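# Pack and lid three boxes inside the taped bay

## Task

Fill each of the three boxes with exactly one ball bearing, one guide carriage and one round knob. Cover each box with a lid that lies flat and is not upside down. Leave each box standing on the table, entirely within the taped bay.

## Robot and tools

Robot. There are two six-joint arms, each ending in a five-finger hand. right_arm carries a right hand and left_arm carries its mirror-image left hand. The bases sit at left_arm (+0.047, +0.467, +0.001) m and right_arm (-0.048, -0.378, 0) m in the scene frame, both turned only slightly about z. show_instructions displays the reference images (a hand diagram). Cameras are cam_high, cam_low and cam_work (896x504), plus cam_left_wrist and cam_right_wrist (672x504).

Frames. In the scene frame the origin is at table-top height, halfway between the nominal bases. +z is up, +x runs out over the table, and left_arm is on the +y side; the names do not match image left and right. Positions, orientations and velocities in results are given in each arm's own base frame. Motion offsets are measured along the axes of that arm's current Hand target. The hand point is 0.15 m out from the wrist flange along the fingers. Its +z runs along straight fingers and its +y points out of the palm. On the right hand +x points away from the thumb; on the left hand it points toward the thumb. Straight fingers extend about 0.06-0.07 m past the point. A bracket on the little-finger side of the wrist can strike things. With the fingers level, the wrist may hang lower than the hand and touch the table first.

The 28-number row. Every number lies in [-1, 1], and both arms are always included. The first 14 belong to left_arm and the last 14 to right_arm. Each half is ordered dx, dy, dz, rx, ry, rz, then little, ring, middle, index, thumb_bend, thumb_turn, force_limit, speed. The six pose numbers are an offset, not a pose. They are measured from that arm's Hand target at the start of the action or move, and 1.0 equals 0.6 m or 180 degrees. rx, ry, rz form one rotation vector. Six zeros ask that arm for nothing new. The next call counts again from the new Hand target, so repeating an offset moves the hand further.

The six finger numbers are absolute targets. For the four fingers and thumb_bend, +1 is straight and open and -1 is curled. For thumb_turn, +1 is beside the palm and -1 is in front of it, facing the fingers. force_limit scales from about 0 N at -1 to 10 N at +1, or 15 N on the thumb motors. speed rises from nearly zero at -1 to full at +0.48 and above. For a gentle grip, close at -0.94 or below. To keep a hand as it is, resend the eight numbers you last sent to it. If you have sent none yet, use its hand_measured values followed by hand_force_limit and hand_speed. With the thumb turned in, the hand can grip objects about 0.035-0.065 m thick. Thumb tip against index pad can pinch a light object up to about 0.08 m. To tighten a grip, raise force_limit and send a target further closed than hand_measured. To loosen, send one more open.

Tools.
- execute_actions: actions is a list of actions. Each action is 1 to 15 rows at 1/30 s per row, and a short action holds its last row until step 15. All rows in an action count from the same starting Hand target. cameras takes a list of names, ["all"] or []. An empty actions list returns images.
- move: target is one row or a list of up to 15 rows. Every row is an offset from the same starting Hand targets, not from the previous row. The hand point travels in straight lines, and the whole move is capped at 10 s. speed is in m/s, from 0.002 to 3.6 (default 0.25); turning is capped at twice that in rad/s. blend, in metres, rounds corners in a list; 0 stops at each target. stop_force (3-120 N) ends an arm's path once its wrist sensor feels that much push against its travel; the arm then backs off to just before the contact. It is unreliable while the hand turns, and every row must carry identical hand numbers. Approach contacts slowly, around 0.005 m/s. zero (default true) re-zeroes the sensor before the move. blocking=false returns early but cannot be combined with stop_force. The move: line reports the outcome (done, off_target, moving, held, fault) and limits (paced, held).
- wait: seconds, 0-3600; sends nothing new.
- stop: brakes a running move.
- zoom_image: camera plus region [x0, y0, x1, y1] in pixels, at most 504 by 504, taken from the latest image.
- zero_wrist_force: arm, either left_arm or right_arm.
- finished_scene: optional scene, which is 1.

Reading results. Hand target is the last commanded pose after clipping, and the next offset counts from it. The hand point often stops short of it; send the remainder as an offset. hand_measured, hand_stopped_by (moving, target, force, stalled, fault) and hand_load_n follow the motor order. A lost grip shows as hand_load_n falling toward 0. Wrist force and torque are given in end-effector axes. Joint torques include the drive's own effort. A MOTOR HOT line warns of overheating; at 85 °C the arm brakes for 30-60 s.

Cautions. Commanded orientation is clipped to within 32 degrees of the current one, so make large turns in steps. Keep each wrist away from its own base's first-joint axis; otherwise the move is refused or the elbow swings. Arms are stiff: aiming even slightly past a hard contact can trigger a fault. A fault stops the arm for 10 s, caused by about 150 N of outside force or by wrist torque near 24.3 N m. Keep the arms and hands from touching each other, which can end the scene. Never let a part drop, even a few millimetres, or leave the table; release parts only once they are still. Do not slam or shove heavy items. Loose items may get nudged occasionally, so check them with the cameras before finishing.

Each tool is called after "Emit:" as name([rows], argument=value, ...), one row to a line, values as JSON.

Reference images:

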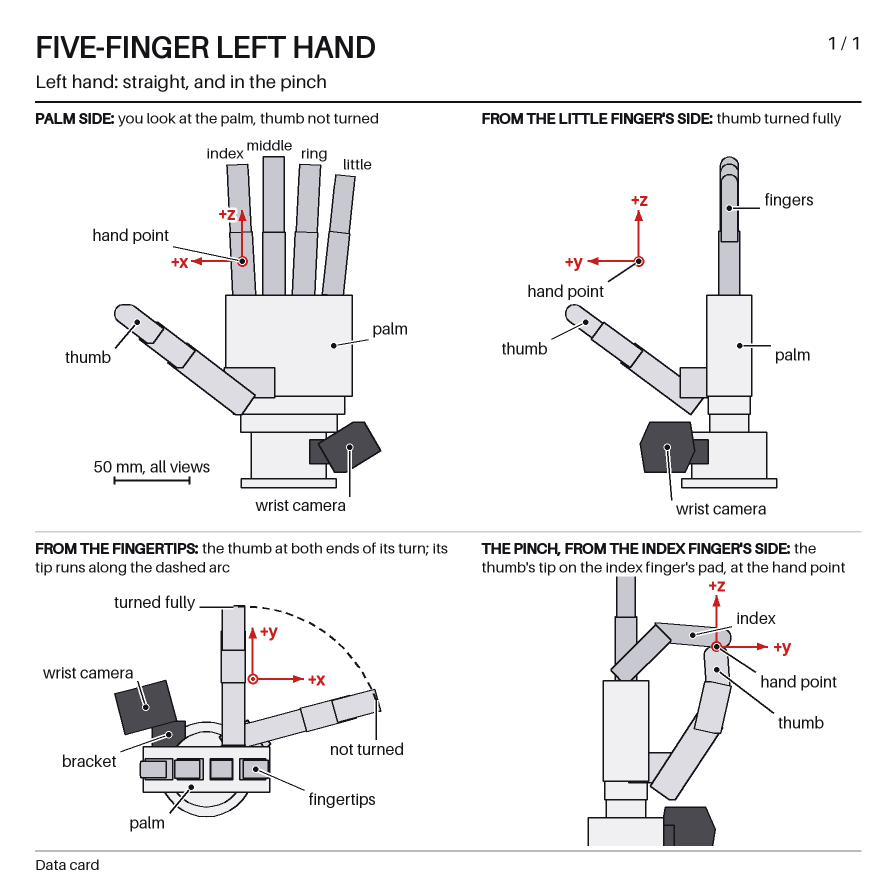

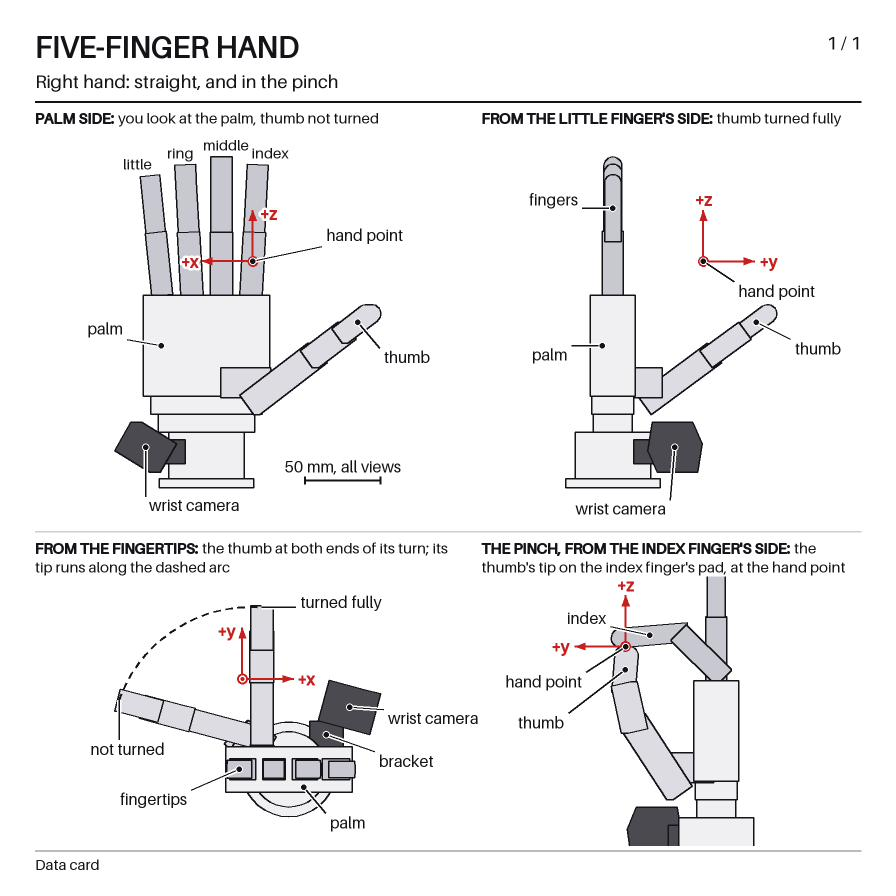

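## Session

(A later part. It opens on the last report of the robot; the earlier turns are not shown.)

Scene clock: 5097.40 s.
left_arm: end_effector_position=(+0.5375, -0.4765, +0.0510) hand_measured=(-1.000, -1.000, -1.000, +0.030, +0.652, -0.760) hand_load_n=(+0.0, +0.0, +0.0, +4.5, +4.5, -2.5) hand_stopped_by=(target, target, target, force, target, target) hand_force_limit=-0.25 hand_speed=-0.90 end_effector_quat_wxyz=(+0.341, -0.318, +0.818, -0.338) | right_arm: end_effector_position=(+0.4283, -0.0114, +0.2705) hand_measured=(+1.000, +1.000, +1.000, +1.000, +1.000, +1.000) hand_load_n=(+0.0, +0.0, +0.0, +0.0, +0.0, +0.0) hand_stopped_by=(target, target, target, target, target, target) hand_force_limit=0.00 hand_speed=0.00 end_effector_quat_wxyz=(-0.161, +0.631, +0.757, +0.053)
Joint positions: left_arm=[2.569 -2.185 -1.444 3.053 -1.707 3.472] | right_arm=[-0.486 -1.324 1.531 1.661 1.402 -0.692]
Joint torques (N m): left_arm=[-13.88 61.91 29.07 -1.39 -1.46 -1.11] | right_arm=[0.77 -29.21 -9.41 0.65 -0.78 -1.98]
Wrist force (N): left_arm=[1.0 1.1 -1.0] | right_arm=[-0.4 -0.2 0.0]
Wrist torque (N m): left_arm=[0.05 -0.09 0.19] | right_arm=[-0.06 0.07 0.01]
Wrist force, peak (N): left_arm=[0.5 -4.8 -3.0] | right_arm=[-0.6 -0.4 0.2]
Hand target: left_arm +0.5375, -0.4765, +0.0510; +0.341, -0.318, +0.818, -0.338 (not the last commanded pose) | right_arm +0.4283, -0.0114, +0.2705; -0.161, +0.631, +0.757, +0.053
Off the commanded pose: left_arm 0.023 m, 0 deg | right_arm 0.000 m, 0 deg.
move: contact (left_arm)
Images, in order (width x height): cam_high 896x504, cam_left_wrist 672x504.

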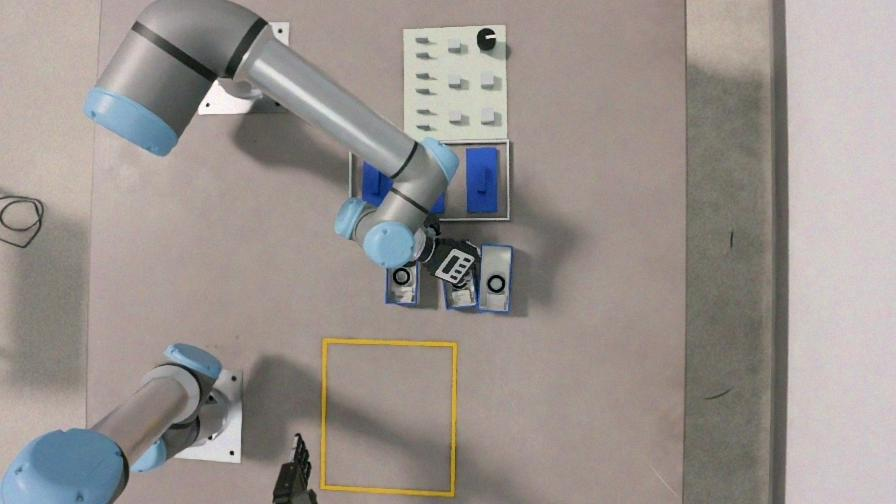

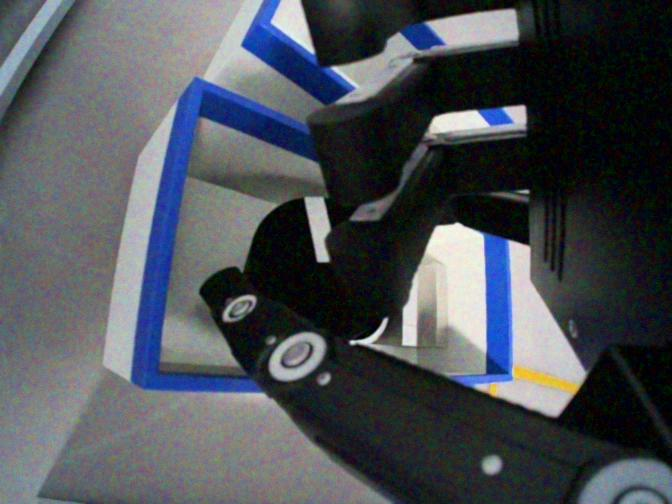

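Emit:
move(target=[-0.0286,-0.0641,-0.0450,0,0,0,-1,-1,-1,-0.3,0.65,-0.76,-0.25,-0.9,0,0,0,0,0,0,1,1,1,1,1,1,0,0], speed=0.12, cameras=["all"])

Emit:
zoom_image(camera="cam_work", region=[375, 210, 475, 310])

Emit:
zoom_image(camera="cam_low", region=[380, 230, 480, 330])

Emit:
zoom_image(camera="cam_left_wrist", region=[180, 150, 480, 400])

Emit:
zoom_image(camera="cam_high", region=[418, 222, 508, 312])

Scene clock: 5167.87 s.
left_arm: end_effector_position=(+0.5374, -0.4765, +0.1009) hand_measured=(-1.000, -1.000, -1.000, +0.030, +0.652, -0.760) hand_load_n=(+0.0, +0.0, +0.0, +5.5, +4.5, -1.0) hand_stopped_by=(target, target, target, force, target, target) hand_force_limit=-0.25 hand_speed=-0.90 end_effector_quat_wxyz=(+0.341, -0.318, +0.818, -0.338) | right_arm: end_effector_position=(+0.4283, -0.0114, +0.2705) hand_measured=(+1.000, +1.000, +1.000, +1.000, +1.000, +1.000) hand_load_n=(+0.0, +0.0, +0.0, +0.0, +0.0, +0.0) hand_stopped_by=(target, target, target, target, target, target) hand_force_limit=0.00 hand_speed=0.00 end_effector_quat_wxyz=(-0.161, +0.631, +0.757, +0.053)
Joint positions: left_arm=[2.569 -2.135 -1.387 2.946 -1.706 3.472] | right_arm=[-0.486 -1.324 1.531 1.661 1.402 -0.692]
Joint torques (N m): left_arm=[8.31 61.56 28.78 -1.91 0.35 0.59] | right_arm=[0.11 -28.76 -10.07 0.7 -0.83 -2]
Wrist force (N): left_arm=[0.2 -0.3 -0.7] | right_arm=[-0.3 -0.2 0.0]
Wrist torque (N m): left_arm=[-0.07 -0.07 0.13] | right_arm=[-0.05 0.06 0.01]
Wrist force, peak (N): left_arm=[2.4 2.0 -0.5] | right_arm=[-0.6 -0.5 0.2]
Hand target: left_arm +0.5375, -0.4764, +0.1010; +0.341, -0.318, +0.818, -0.338 | right_arm +0.4283, -0.0114, +0.2705; -0.161, +0.631, +0.757, +0.053
Off the commanded pose: left_arm 0.000 m, 0 deg | right_arm 0.000 m, 0 deg.
move: done

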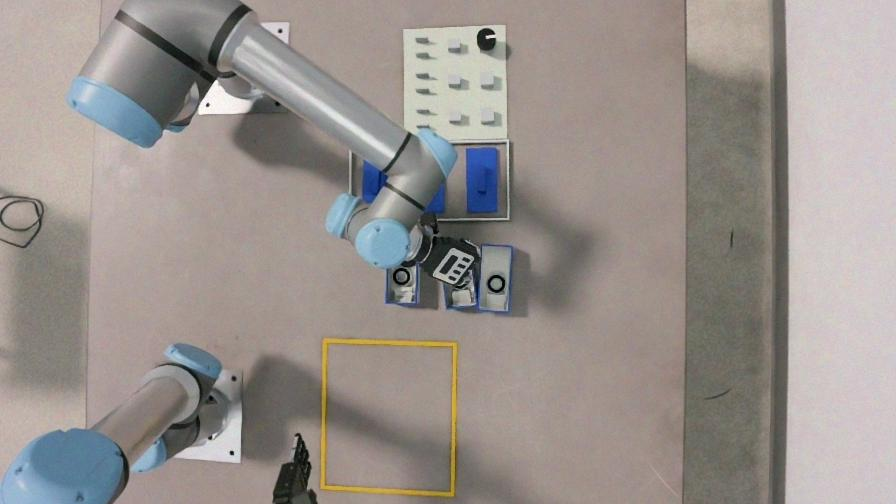

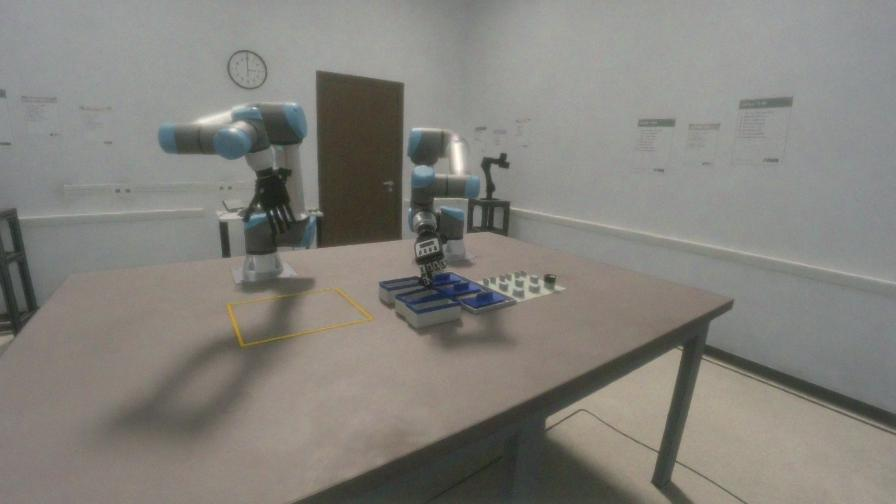

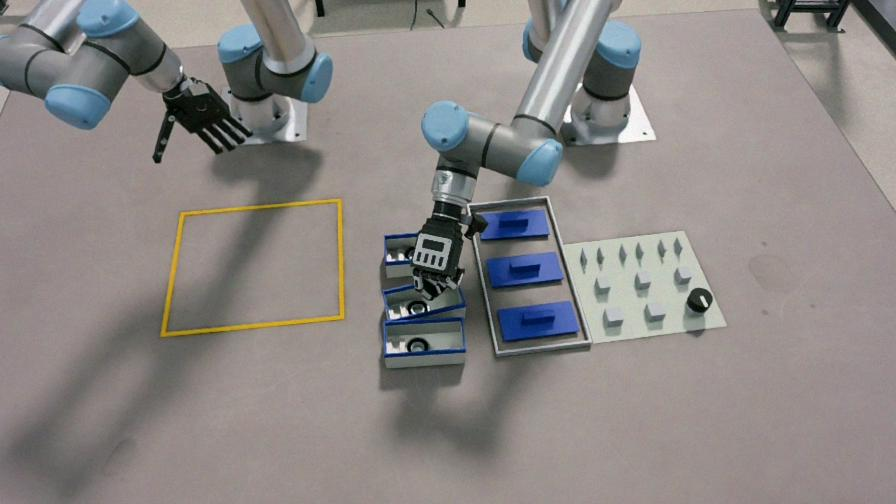

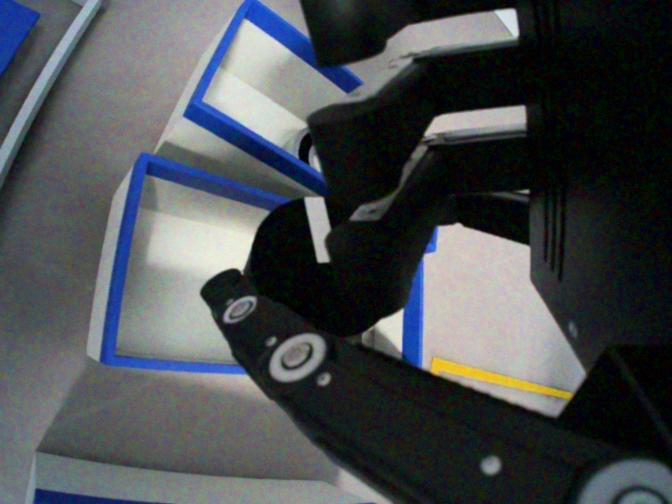

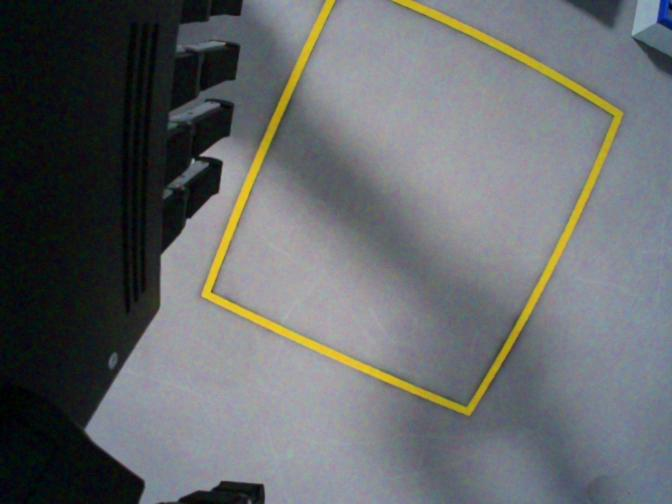

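Scaled by 5.040 from the camera's image (finer frame: 1280x720).

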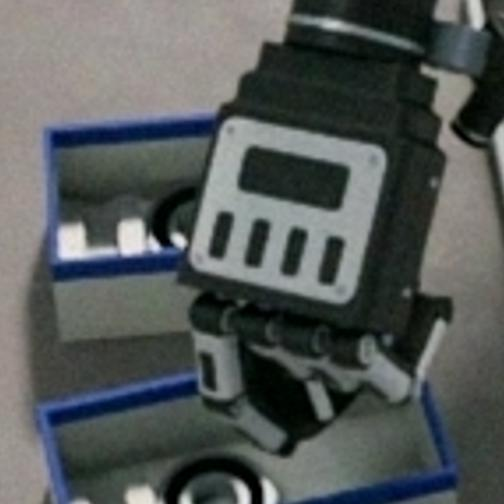

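Scaled by 5.040 from the camera's image (finer frame: 1280x720).

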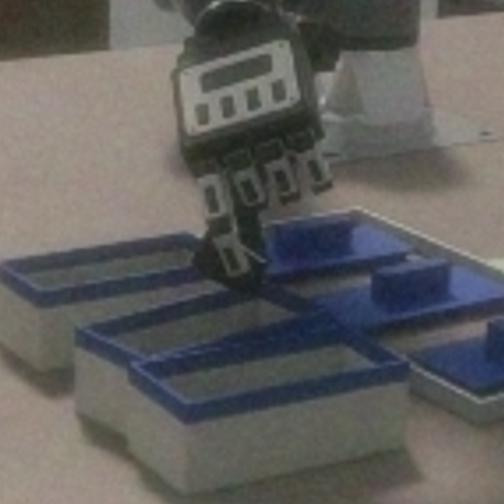

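Scaled by 1.680 from the camera's image (finer frame: 960x720).

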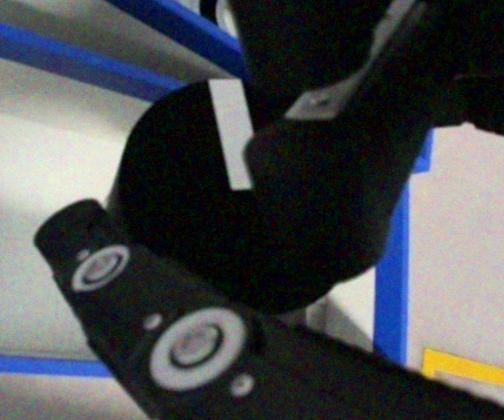

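Scaled by 5.600 from the camera's image (finer frame: 1280x720).

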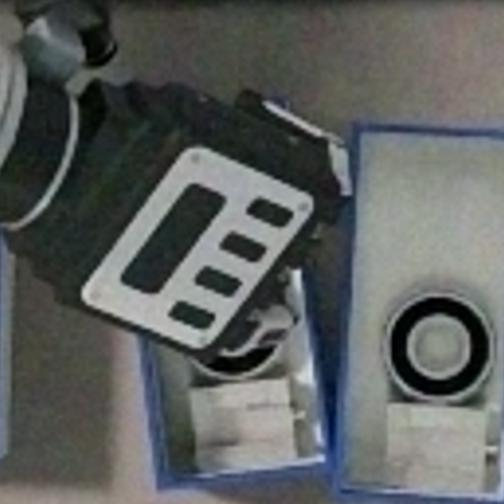

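Emit:
zoom_image(camera="cam_work", region=[375, 270, 475, 370])

Emit:
zoom_image(camera="cam_high", region=[438, 232, 518, 312])

Scaled by 5.040 from the camera's image (finer frame: 1280x720).

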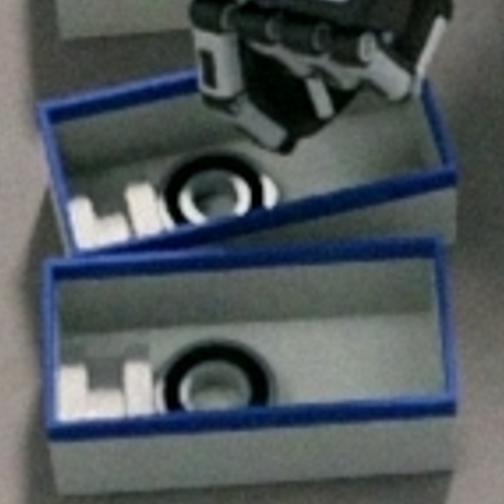

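Scaled by 6.300 from the camera's image (finer frame: 1280x720).

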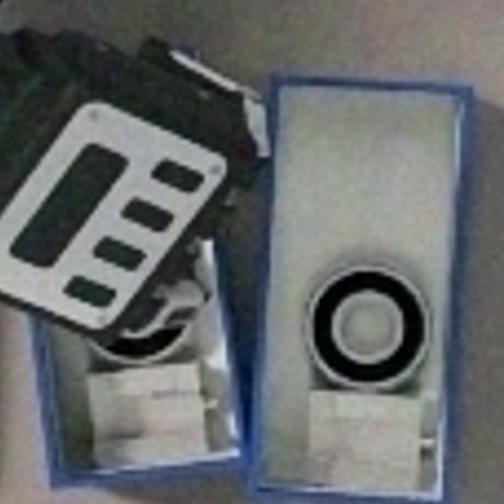

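Emit:
move([
  [0.1877,-0.1424,0.0841,0,0,0,-1,-1,-1,-0.3,0.65,-0.76,-0.25,-0.9,0,0,0,0,0,0,1,1,1,1,1,1,0,0],
  [0.2570,-0.0919,0.1538,0,0,0,-1,-1,-1,-0.3,0.65,-0.76,-0.25,-0.9,0,0,0,0,0,0,1,1,1,1,1,1,0,0],
  [0.2638,-0.0767,0.1645,0,0,0,-1,-1,-1,-0.3,0.65,-0.76,-0.25,-0.9,0,0,0,0,0,0,1,1,1,1,1,1,0,0],
], speed=[0.15,0.12,0.015], blend=[0.03,0.002,0], stop_force=10, cameras=["cam_left_wrist","cam_high","cam_work"])

Emit:
zoom_image(camera="cam_work", region=[300, 210, 400, 310])

Emit:
zoom_image(camera="cam_high", region=[428, 232, 518, 322])

Scene clock: 5389.97 s.
left_arm: end_effector_position=(+0.5374, -0.6546, +0.0291) hand_measured=(-1.000, -1.000, -1.000, +0.030, +0.652, -0.760) hand_load_n=(+0.0, +0.0, +0.0, +5.5, +4.0, -1.0) hand_stopped_by=(target, target, target, force, target, target) hand_force_limit=-0.25 hand_speed=-0.90 end_effector_quat_wxyz=(+0.341, -0.318, +0.818, -0.338) | right_arm: end_effector_position=(+0.4283, -0.0114, +0.2705) hand_measured=(+1.000, +1.000, +1.000, +1.000, +1.000, +1.000) hand_load_n=(-0.5, +0.0, +0.0, +0.0, +0.0, +0.0) hand_stopped_by=(target, target, target, target, target, target) hand_force_limit=0.00 hand_speed=0.00 end_effector_quat_wxyz=(-0.161, +0.631, +0.757, +0.053)
Joint positions: left_arm=[2.342 -2.565 -0.811 2.772 -1.895 3.343] | right_arm=[-0.486 -1.324 1.531 1.661 1.402 -0.692]
Joint torques (N m): left_arm=[-12.32 45.54 9.06 1.83 -1.43 -0.87] | right_arm=[0.82 -28.78 -9.48 0.62 -0.89 -2.03]
Wrist force (N): left_arm=[0.6 -1.2 -1.2] | right_arm=[-0.5 -0.3 0.1]
Wrist torque (N m): left_arm=[-0.08 -0.14 0.19] | right_arm=[-0.08 0.08 0.00]
Wrist force, peak (N): left_arm=[0.7 -1.5 -1.4] | right_arm=[-0.6 -0.4 0.1]
Hand target: left_arm +0.5374, -0.6546, +0.0291; +0.341, -0.318, +0.818, -0.338 | right_arm +0.4283, -0.0114, +0.2705; -0.161, +0.631, +0.757, +0.053
Off the commanded pose: left_arm 0.000 m, 0 deg | right_arm 0.000 m, 0 deg.
move: done
Images, in order (width x height): cam_high 896x504, cam_work 896x504, cam_left_wrist 672x504.

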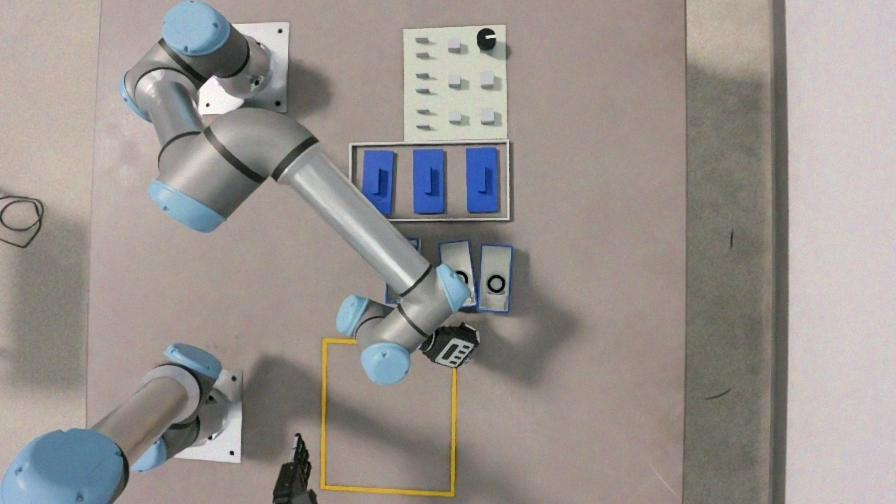

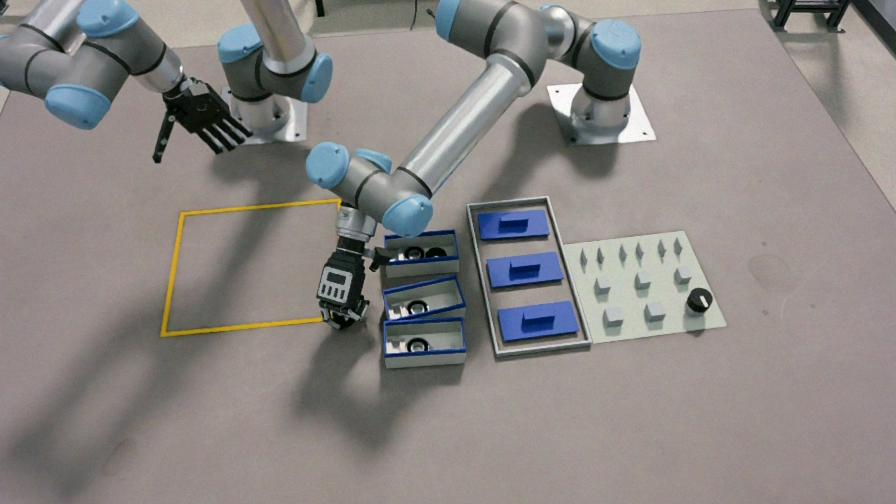

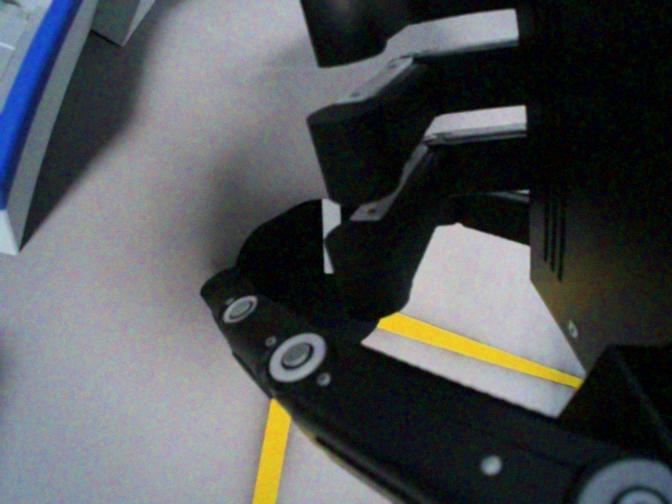

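Scaled by 5.040 from the camera's image (finer frame: 1280x720).

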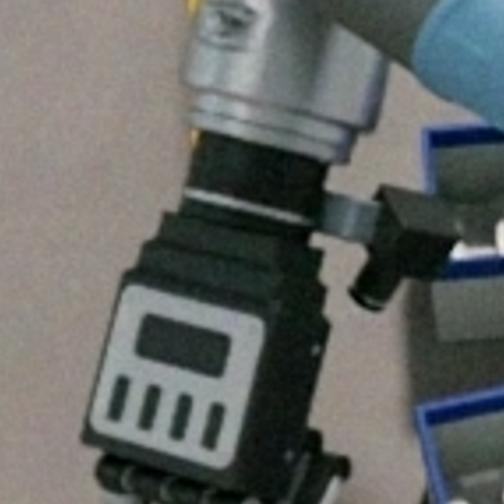

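Scaled by 5.600 from the camera's image (finer frame: 1280x720).

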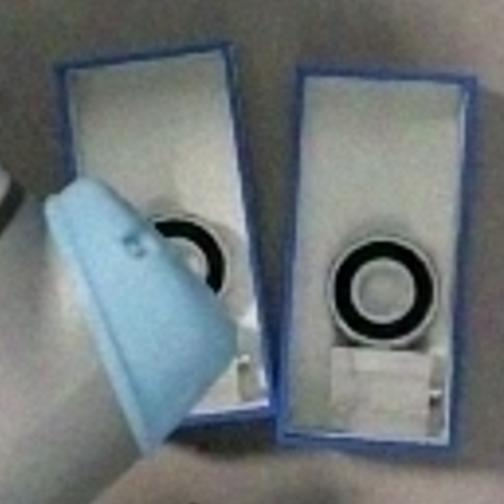

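Emit:
move([
  [0.0004,0.0009,0.0006,0,0,0,-1,-1,-1,0.13,0.65,-0.76,-0.25,-0.8,0,0,0,0,0,0,1,1,1,1,1,1,0,0],
  [0.0004,0.0009,0.0006,0,0,0,-1,-1,-1,-0.3,0.65,-0.76,-0.25,-0.9,0,0,0,0,0,0,1,1,1,1,1,1,0,0],
], speed=0.02, cameras=["cam_left_wrist"])

Scene clock: 5406.80 s.
left_arm: end_effector_position=(+0.5374, -0.6546, +0.0284) hand_measured=(-1.000, -1.000, -1.000, +0.038, +0.652, -0.760) hand_load_n=(+0.0, +0.0, +0.5, +4.0, +3.5, -0.5) hand_stopped_by=(target, target, target, force, target, target) hand_force_limit=-0.25 hand_speed=-0.90 end_effector_quat_wxyz=(+0.341, -0.318, +0.818, -0.338) | right_arm: end_effector_position=(+0.4283, -0.0114, +0.2705) hand_measured=(+1.000, +1.000, +1.000, +1.000, +1.000, +1.000) hand_load_n=(+0.0, +0.0, +0.0, +0.0, +0.0, +0.0) hand_stopped_by=(target, target, target, target, target, target) hand_force_limit=0.00 hand_speed=0.00 end_effector_quat_wxyz=(-0.161, +0.631, +0.757, +0.053)
Joint positions: left_arm=[2.342 -2.566 -0.812 2.773 -1.895 3.343] | right_arm=[-0.486 -1.324 1.531 1.661 1.402 -0.692]
Joint torques (N m): left_arm=[-13.9 47.13 9.39 1.81 0.25 0.51] | right_arm=[0.36 -28.9 -9.88 0.72 -0.83 -2.03]
Wrist force (N): left_arm=[0.7 -0.4 -0.6] | right_arm=[-0.3 -0.3 0.1]
Wrist torque (N m): left_arm=[-0.05 -0.13 0.18] | right_arm=[-0.08 0.05 0.01]
Wrist force, peak (N): left_arm=[0.5 -1.5 -1.3] | right_arm=[-0.6 -0.5 -0.1]
Hand target: left_arm +0.5374, -0.6546, +0.0284; +0.341, -0.318, +0.818, -0.338 | right_arm +0.4283, -0.0114, +0.2705; -0.161, +0.631, +0.757, +0.053
Off the commanded pose: left_arm 0.000 m, 0 deg | right_arm 0.000 m, 0 deg.
move: done

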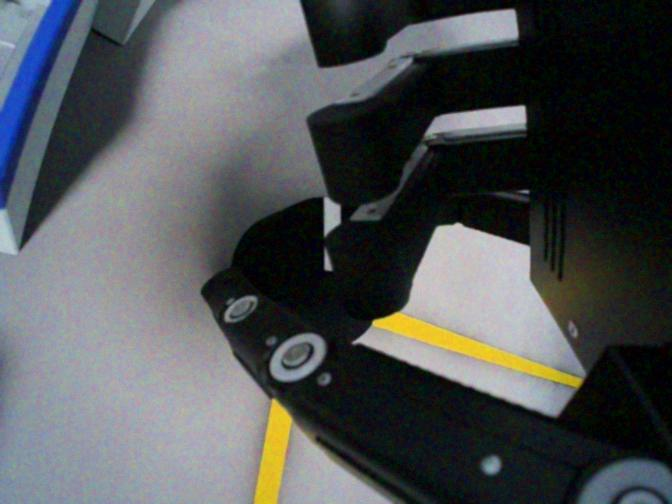

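Emit:
move([
  [-0.0409,-0.0919,-0.0645,0,0,0,-1,-1,-1,-0.3,0.65,-0.76,-0.25,-0.9,0,0,0,0,0,0,1,1,1,1,1,1,0,0],
  [-0.2660,0.0752,-0.1601,-0.0076,-0.0171,-0.0120,-1,-1,-1,-0.3,0.65,-0.76,-0.25,-0.9,0,0,0,0,0,0,1,1,1,1,1,1,0,0],
  [-0.2431,0.1266,-0.1241,-0.0076,-0.0171,-0.0120,-1,-1,-1,-0.3,0.65,-0.76,-0.25,-0.9,0,0,0,0,0,0,1,1,1,1,1,1,0,0],
  [-0.2488,0.1316,-0.1277,-0.0076,-0.0171,-0.0120,-1,-1,-1,-0.3,0.65,-0.76,-0.25,-0.9,0,0,0,0,0,0,1,1,1,1,1,1,0,0],
], speed=[0.12,0.2,0.1,0.02], blend=[0.02,0.01,0.003,0], cameras=["cam_left_wrist","cam_high"])

Emit:
zoom_image(camera="cam_high", region=[428, 232, 518, 322])

Scene clock: 5456.37 s.
left_arm: end_effector_position=(+0.5399, -0.4719, +0.0600) hand_measured=(-1.000, -1.000, -1.000, +0.038, +0.652, -0.760) hand_load_n=(+0.0, +0.0, +0.0, +4.0, +3.0, -1.0) hand_stopped_by=(target, target, target, force, target, target) hand_force_limit=-0.25 hand_speed=-0.90 end_effector_quat_wxyz=(+0.352, -0.346, +0.806, -0.326) | right_arm: end_effector_position=(+0.4283, -0.0114, +0.2705) hand_measured=(+1.000, +1.000, +1.000, +1.000, +1.000, +1.000) hand_load_n=(+0.0, +0.0, +0.0, +0.0, +0.0, +0.0) hand_stopped_by=(target, target, target, target, target, target) hand_force_limit=0.00 hand_speed=0.00 end_effector_quat_wxyz=(-0.161, +0.631, +0.757, +0.053)
Joint positions: left_arm=[2.556 -2.184 -1.42 3.021 -1.776 3.426] | right_arm=[-0.486 -1.324 1.531 1.661 1.402 -0.692]
Joint torques (N m): left_arm=[12.28 60.91 6.29 1.53 1.45 1.62] | right_arm=[0.35 -28.05 -10.17 0.77 -0.76 -2.14]
Wrist force (N): left_arm=[0.7 -1.8 -0.5] | right_arm=[-0.2 -0.1 -0.1]
Wrist torque (N m): left_arm=[-0.16 -0.13 0.06] | right_arm=[-0.04 0.05 0.03]
Wrist force, peak (N): left_arm=[0.3 -4.0 -5.0] | right_arm=[-0.4 -0.7 -0.1]
Hand target: left_arm +0.5399, -0.4718, +0.0600; +0.352, -0.346, +0.806, -0.326 | right_arm +0.4283, -0.0114, +0.2705; -0.161, +0.631, +0.757, +0.053
Off the commanded pose: left_arm 0.000 m, 0 deg | right_arm 0.000 m, 0 deg.
move: done; blend cut to 0.0025 m at target 3
Images, in order (width x height): cam_high 896x504, cam_left_wrist 672x504.

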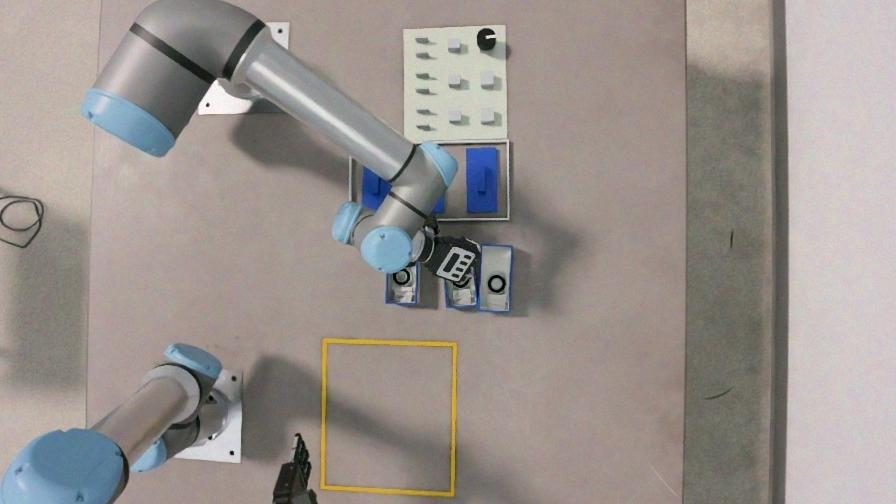

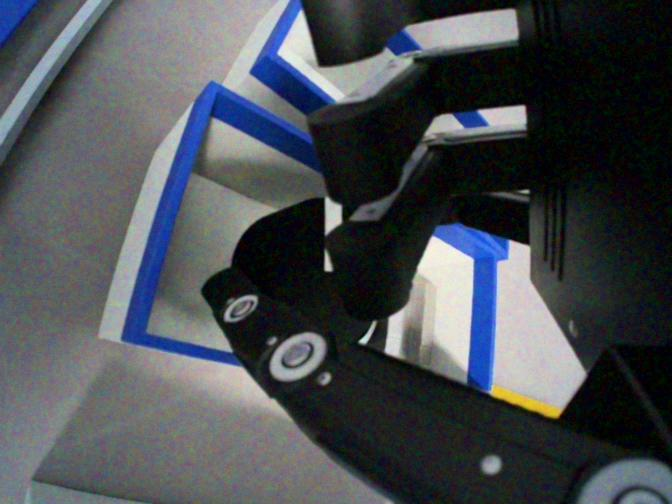

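Scaled by 5.600 from the camera's image (finer frame: 1280x720).

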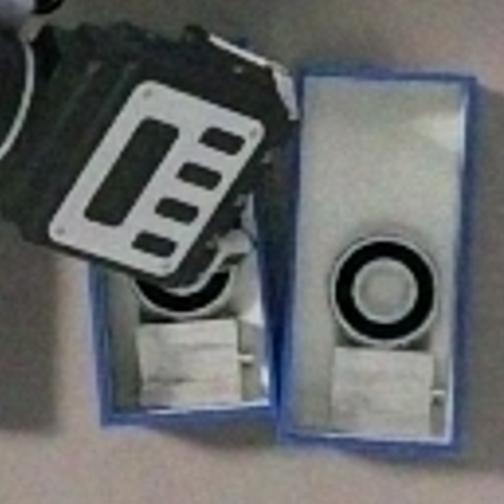

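Emit:
move(target=[0.0184,0.0375,0.0274,0,0,0,-1,-1,-1,-0.3,0.65,-0.76,-0.25,-0.9,0,0,0,0,0,0,1,1,1,1,1,1,0,0], speed=0.02, stop_force=5, cameras=["cam_left_wrist","cam_high"])

Emit:
zoom_image(camera="cam_high", region=[428, 232, 518, 322])

Scene clock: 5489.40 s.
left_arm: end_effector_position=(+0.5400, -0.4719, +0.0572) hand_measured=(-1.000, -1.000, -1.000, +0.038, +0.652, -0.760) hand_load_n=(+0.0, +0.0, +0.0, +3.0, +3.0, -3.0) hand_stopped_by=(target, target, target, force, target, target) hand_force_limit=-0.25 hand_speed=-0.90 end_effector_quat_wxyz=(+0.352, -0.346, +0.806, -0.326) | right_arm: end_effector_position=(+0.4283, -0.0114, +0.2705) hand_measured=(+1.000, +1.000, +1.000, +1.000, +1.000, +1.000) hand_load_n=(+0.0, +0.0, +0.0, +0.0, +0.0, +0.0) hand_stopped_by=(target, target, target, target, target, target) hand_force_limit=0.00 hand_speed=0.00 end_effector_quat_wxyz=(-0.161, +0.631, +0.757, +0.053)
Joint positions: left_arm=[2.556 -2.187 -1.423 3.028 -1.775 3.426] | right_arm=[-0.486 -1.324 1.531 1.661 1.402 -0.692]
Joint torques (N m): left_arm=[-4.23 61.68 29.68 -1.85 1.14 -0.83] | right_arm=[0.77 -28.06 -9.42 0.66 -0.71 -1.96]
Wrist force (N): left_arm=[1.8 1.1 -1.3] | right_arm=[-0.5 -0.1 -0.1]
Wrist torque (N m): left_arm=[0.07 -0.14 0.10] | right_arm=[-0.04 0.09 0.01]
Wrist force, peak (N): left_arm=[-1.3 -6.6 -3.3] | right_arm=[-0.5 -0.4 0.1]
Hand target: left_arm +0.5400, -0.4719, +0.0572; +0.352, -0.346, +0.806, -0.326 (not the last commanded pose) | right_arm +0.4283, -0.0114, +0.2705; -0.161, +0.631, +0.757, +0.053
Off the commanded pose: left_arm 0.027 m, 0 deg | right_arm 0.000 m, 0 deg.
move: contact (left_arm)
Images, in order (width x height): cam_high 896x504, cam_left_wrist 672x504.

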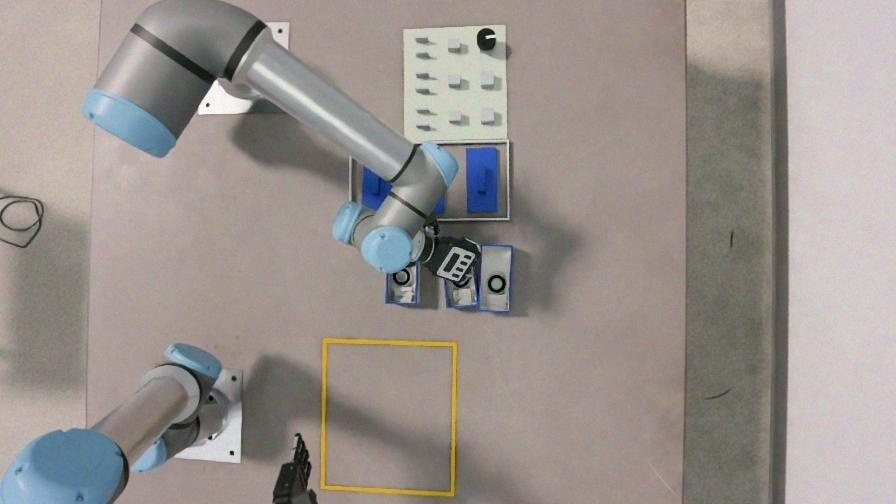

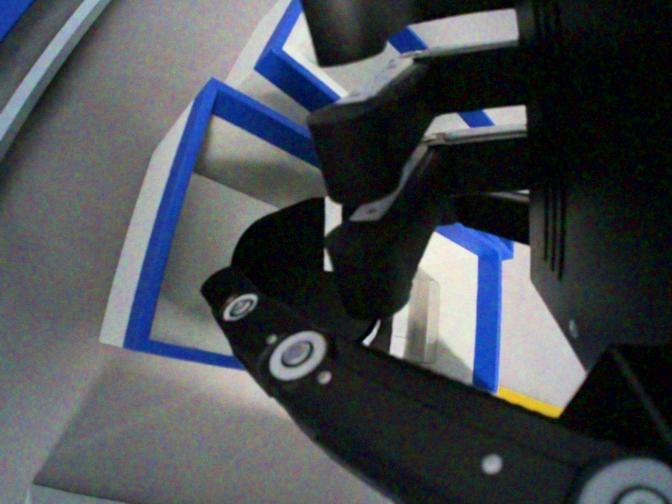

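Scaled by 5.600 from the camera's image (finer frame: 1280x720).

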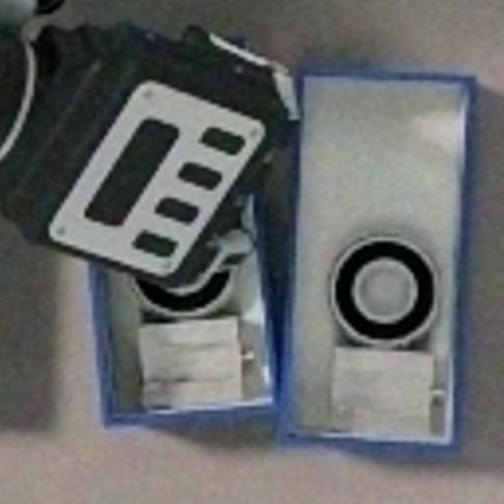

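Emit:
wait(seconds=0.05, cameras=["cam_work","cam_low","cam_left_wrist"])

Emit:
zoom_image(camera="cam_work", region=[385, 240, 475, 320])

Emit:
zoom_image(camera="cam_left_wrist", region=[100, 240, 400, 440])

Emit:
zoom_image(camera="cam_low", region=[380, 240, 470, 330])

Scene clock: 5577.93 s.
left_arm: end_effector_position=(+0.5400, -0.4719, +0.0572) hand_measured=(-1.000, -1.000, -1.000, +0.038, +0.652, -0.760) hand_load_n=(+0.0, +0.0, +0.0, +2.5, +3.0, -3.0) hand_stopped_by=(target, target, target, force, target, target) hand_force_limit=-0.25 hand_speed=-0.90 end_effector_quat_wxyz=(+0.352, -0.346, +0.806, -0.326) | right_arm: end_effector_position=(+0.4283, -0.0114, +0.2705) hand_measured=(+1.000, +1.000, +1.000, +1.000, +1.000, +1.000) hand_load_n=(+0.0, +0.0, +0.0, +0.0, +0.0, +0.0) hand_stopped_by=(target, target, target, target, target, target) hand_force_limit=0.00 hand_speed=0.00 end_effector_quat_wxyz=(-0.161, +0.631, +0.757, +0.053)
Joint positions: left_arm=[2.556 -2.187 -1.423 3.028 -1.775 3.426] | right_arm=[-0.486 -1.324 1.531 1.661 1.402 -0.692]
Joint torques (N m): left_arm=[-2.6 60.56 29.2 -1.36 1.23 0.02] | right_arm=[0.53 -28.16 -9.83 0.68 -0.84 -1.86]
Wrist force (N): left_arm=[1.7 1.3 -1.1] | right_arm=[-0.3 -0.2 0.4]
Wrist torque (N m): left_arm=[0.07 -0.11 0.08] | right_arm=[-0.08 0.05 0.02]
Wrist force, peak (N): left_arm=[2.1 1.6 -1.0] | right_arm=[-0.6 -0.5 0.0]
Hand target: left_arm +0.5400, -0.4719, +0.0572; +0.352, -0.346, +0.806, -0.326 (not the last commanded pose) | right_arm +0.4283, -0.0114, +0.2705; -0.161, +0.631, +0.757, +0.053
Off the commanded pose: left_arm 0.027 m, 0 deg | right_arm 0.000 m, 0 deg.
wait: 0.07 s; at rest from the start
Images, in order (width x height): cam_low 896x504, cam_work 896x504, cam_left_wrist 672x504.

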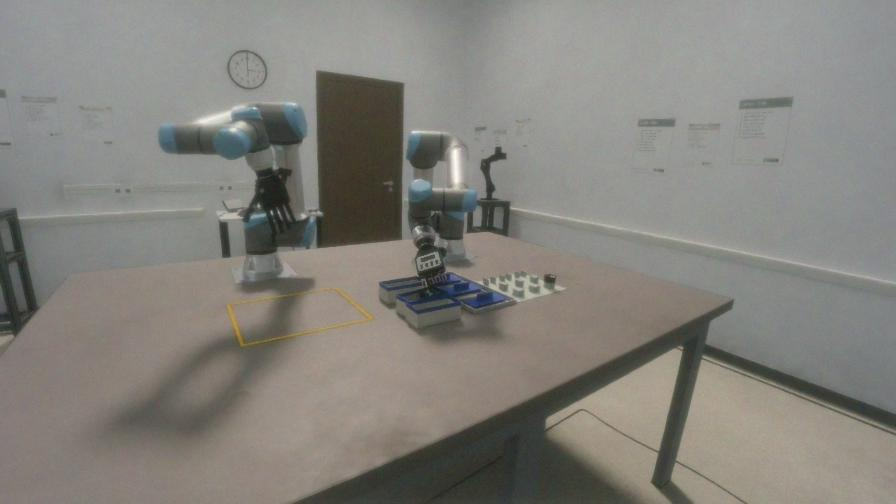

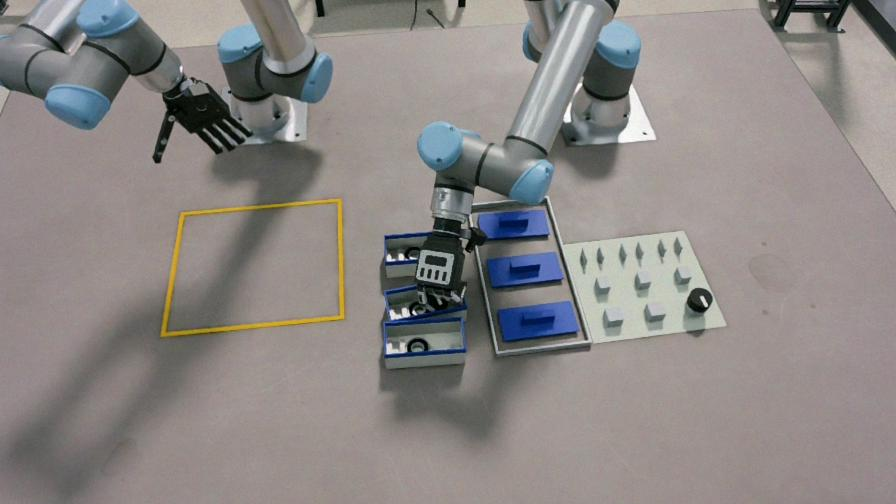

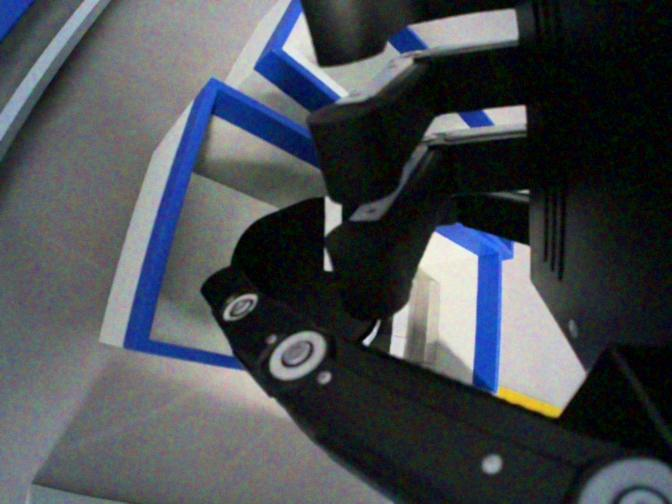

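Scaled by 5.600 from the camera's image (finer frame: 1280x720).

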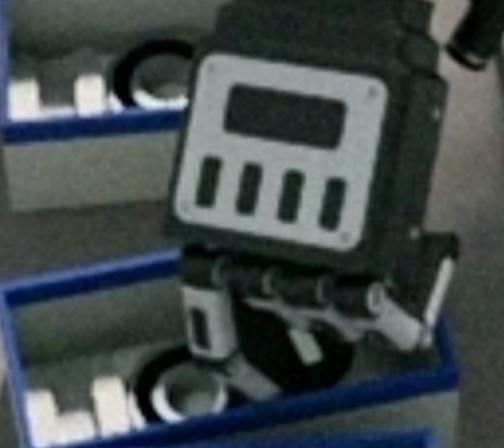

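Scaled by 1.680 from the camera's image (finer frame: 960x720).

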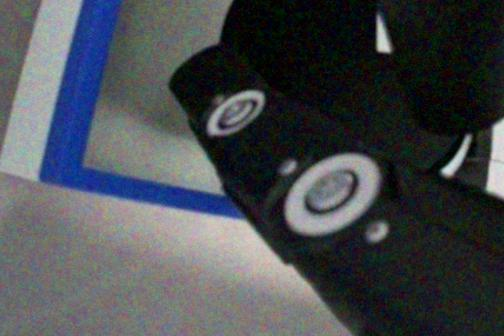

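Scaled by 5.600 from the camera's image (finer frame: 1280x720).

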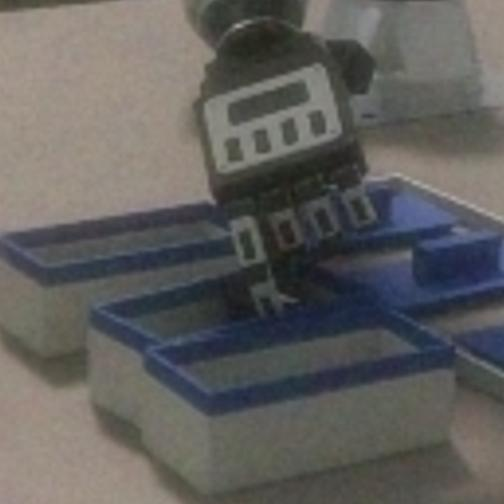

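Emit:
zoom_image(camera="cam_work", region=[410, 275, 470, 325])

Emit:
zoom_image(camera="cam_low", region=[400, 270, 450, 310])

Scaled by 8.400 from the camera's image (finer frame: 1280x720).

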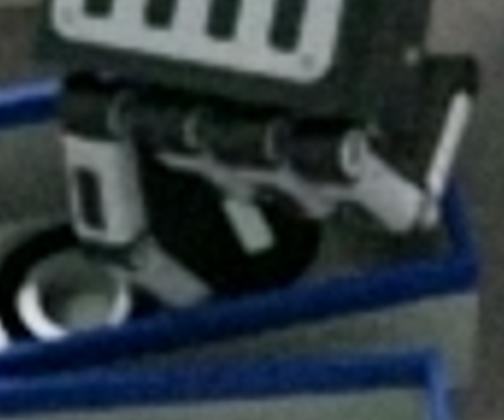

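Scaled by 10.080 from the camera's image (finer frame: 1280x720).

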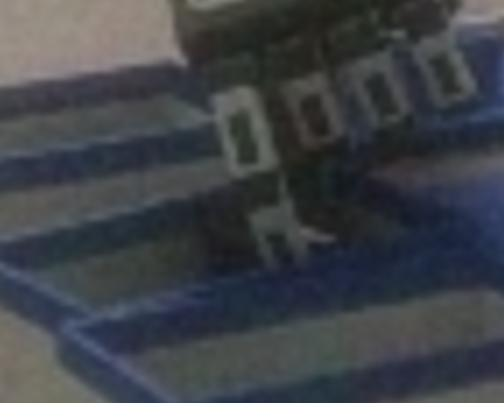

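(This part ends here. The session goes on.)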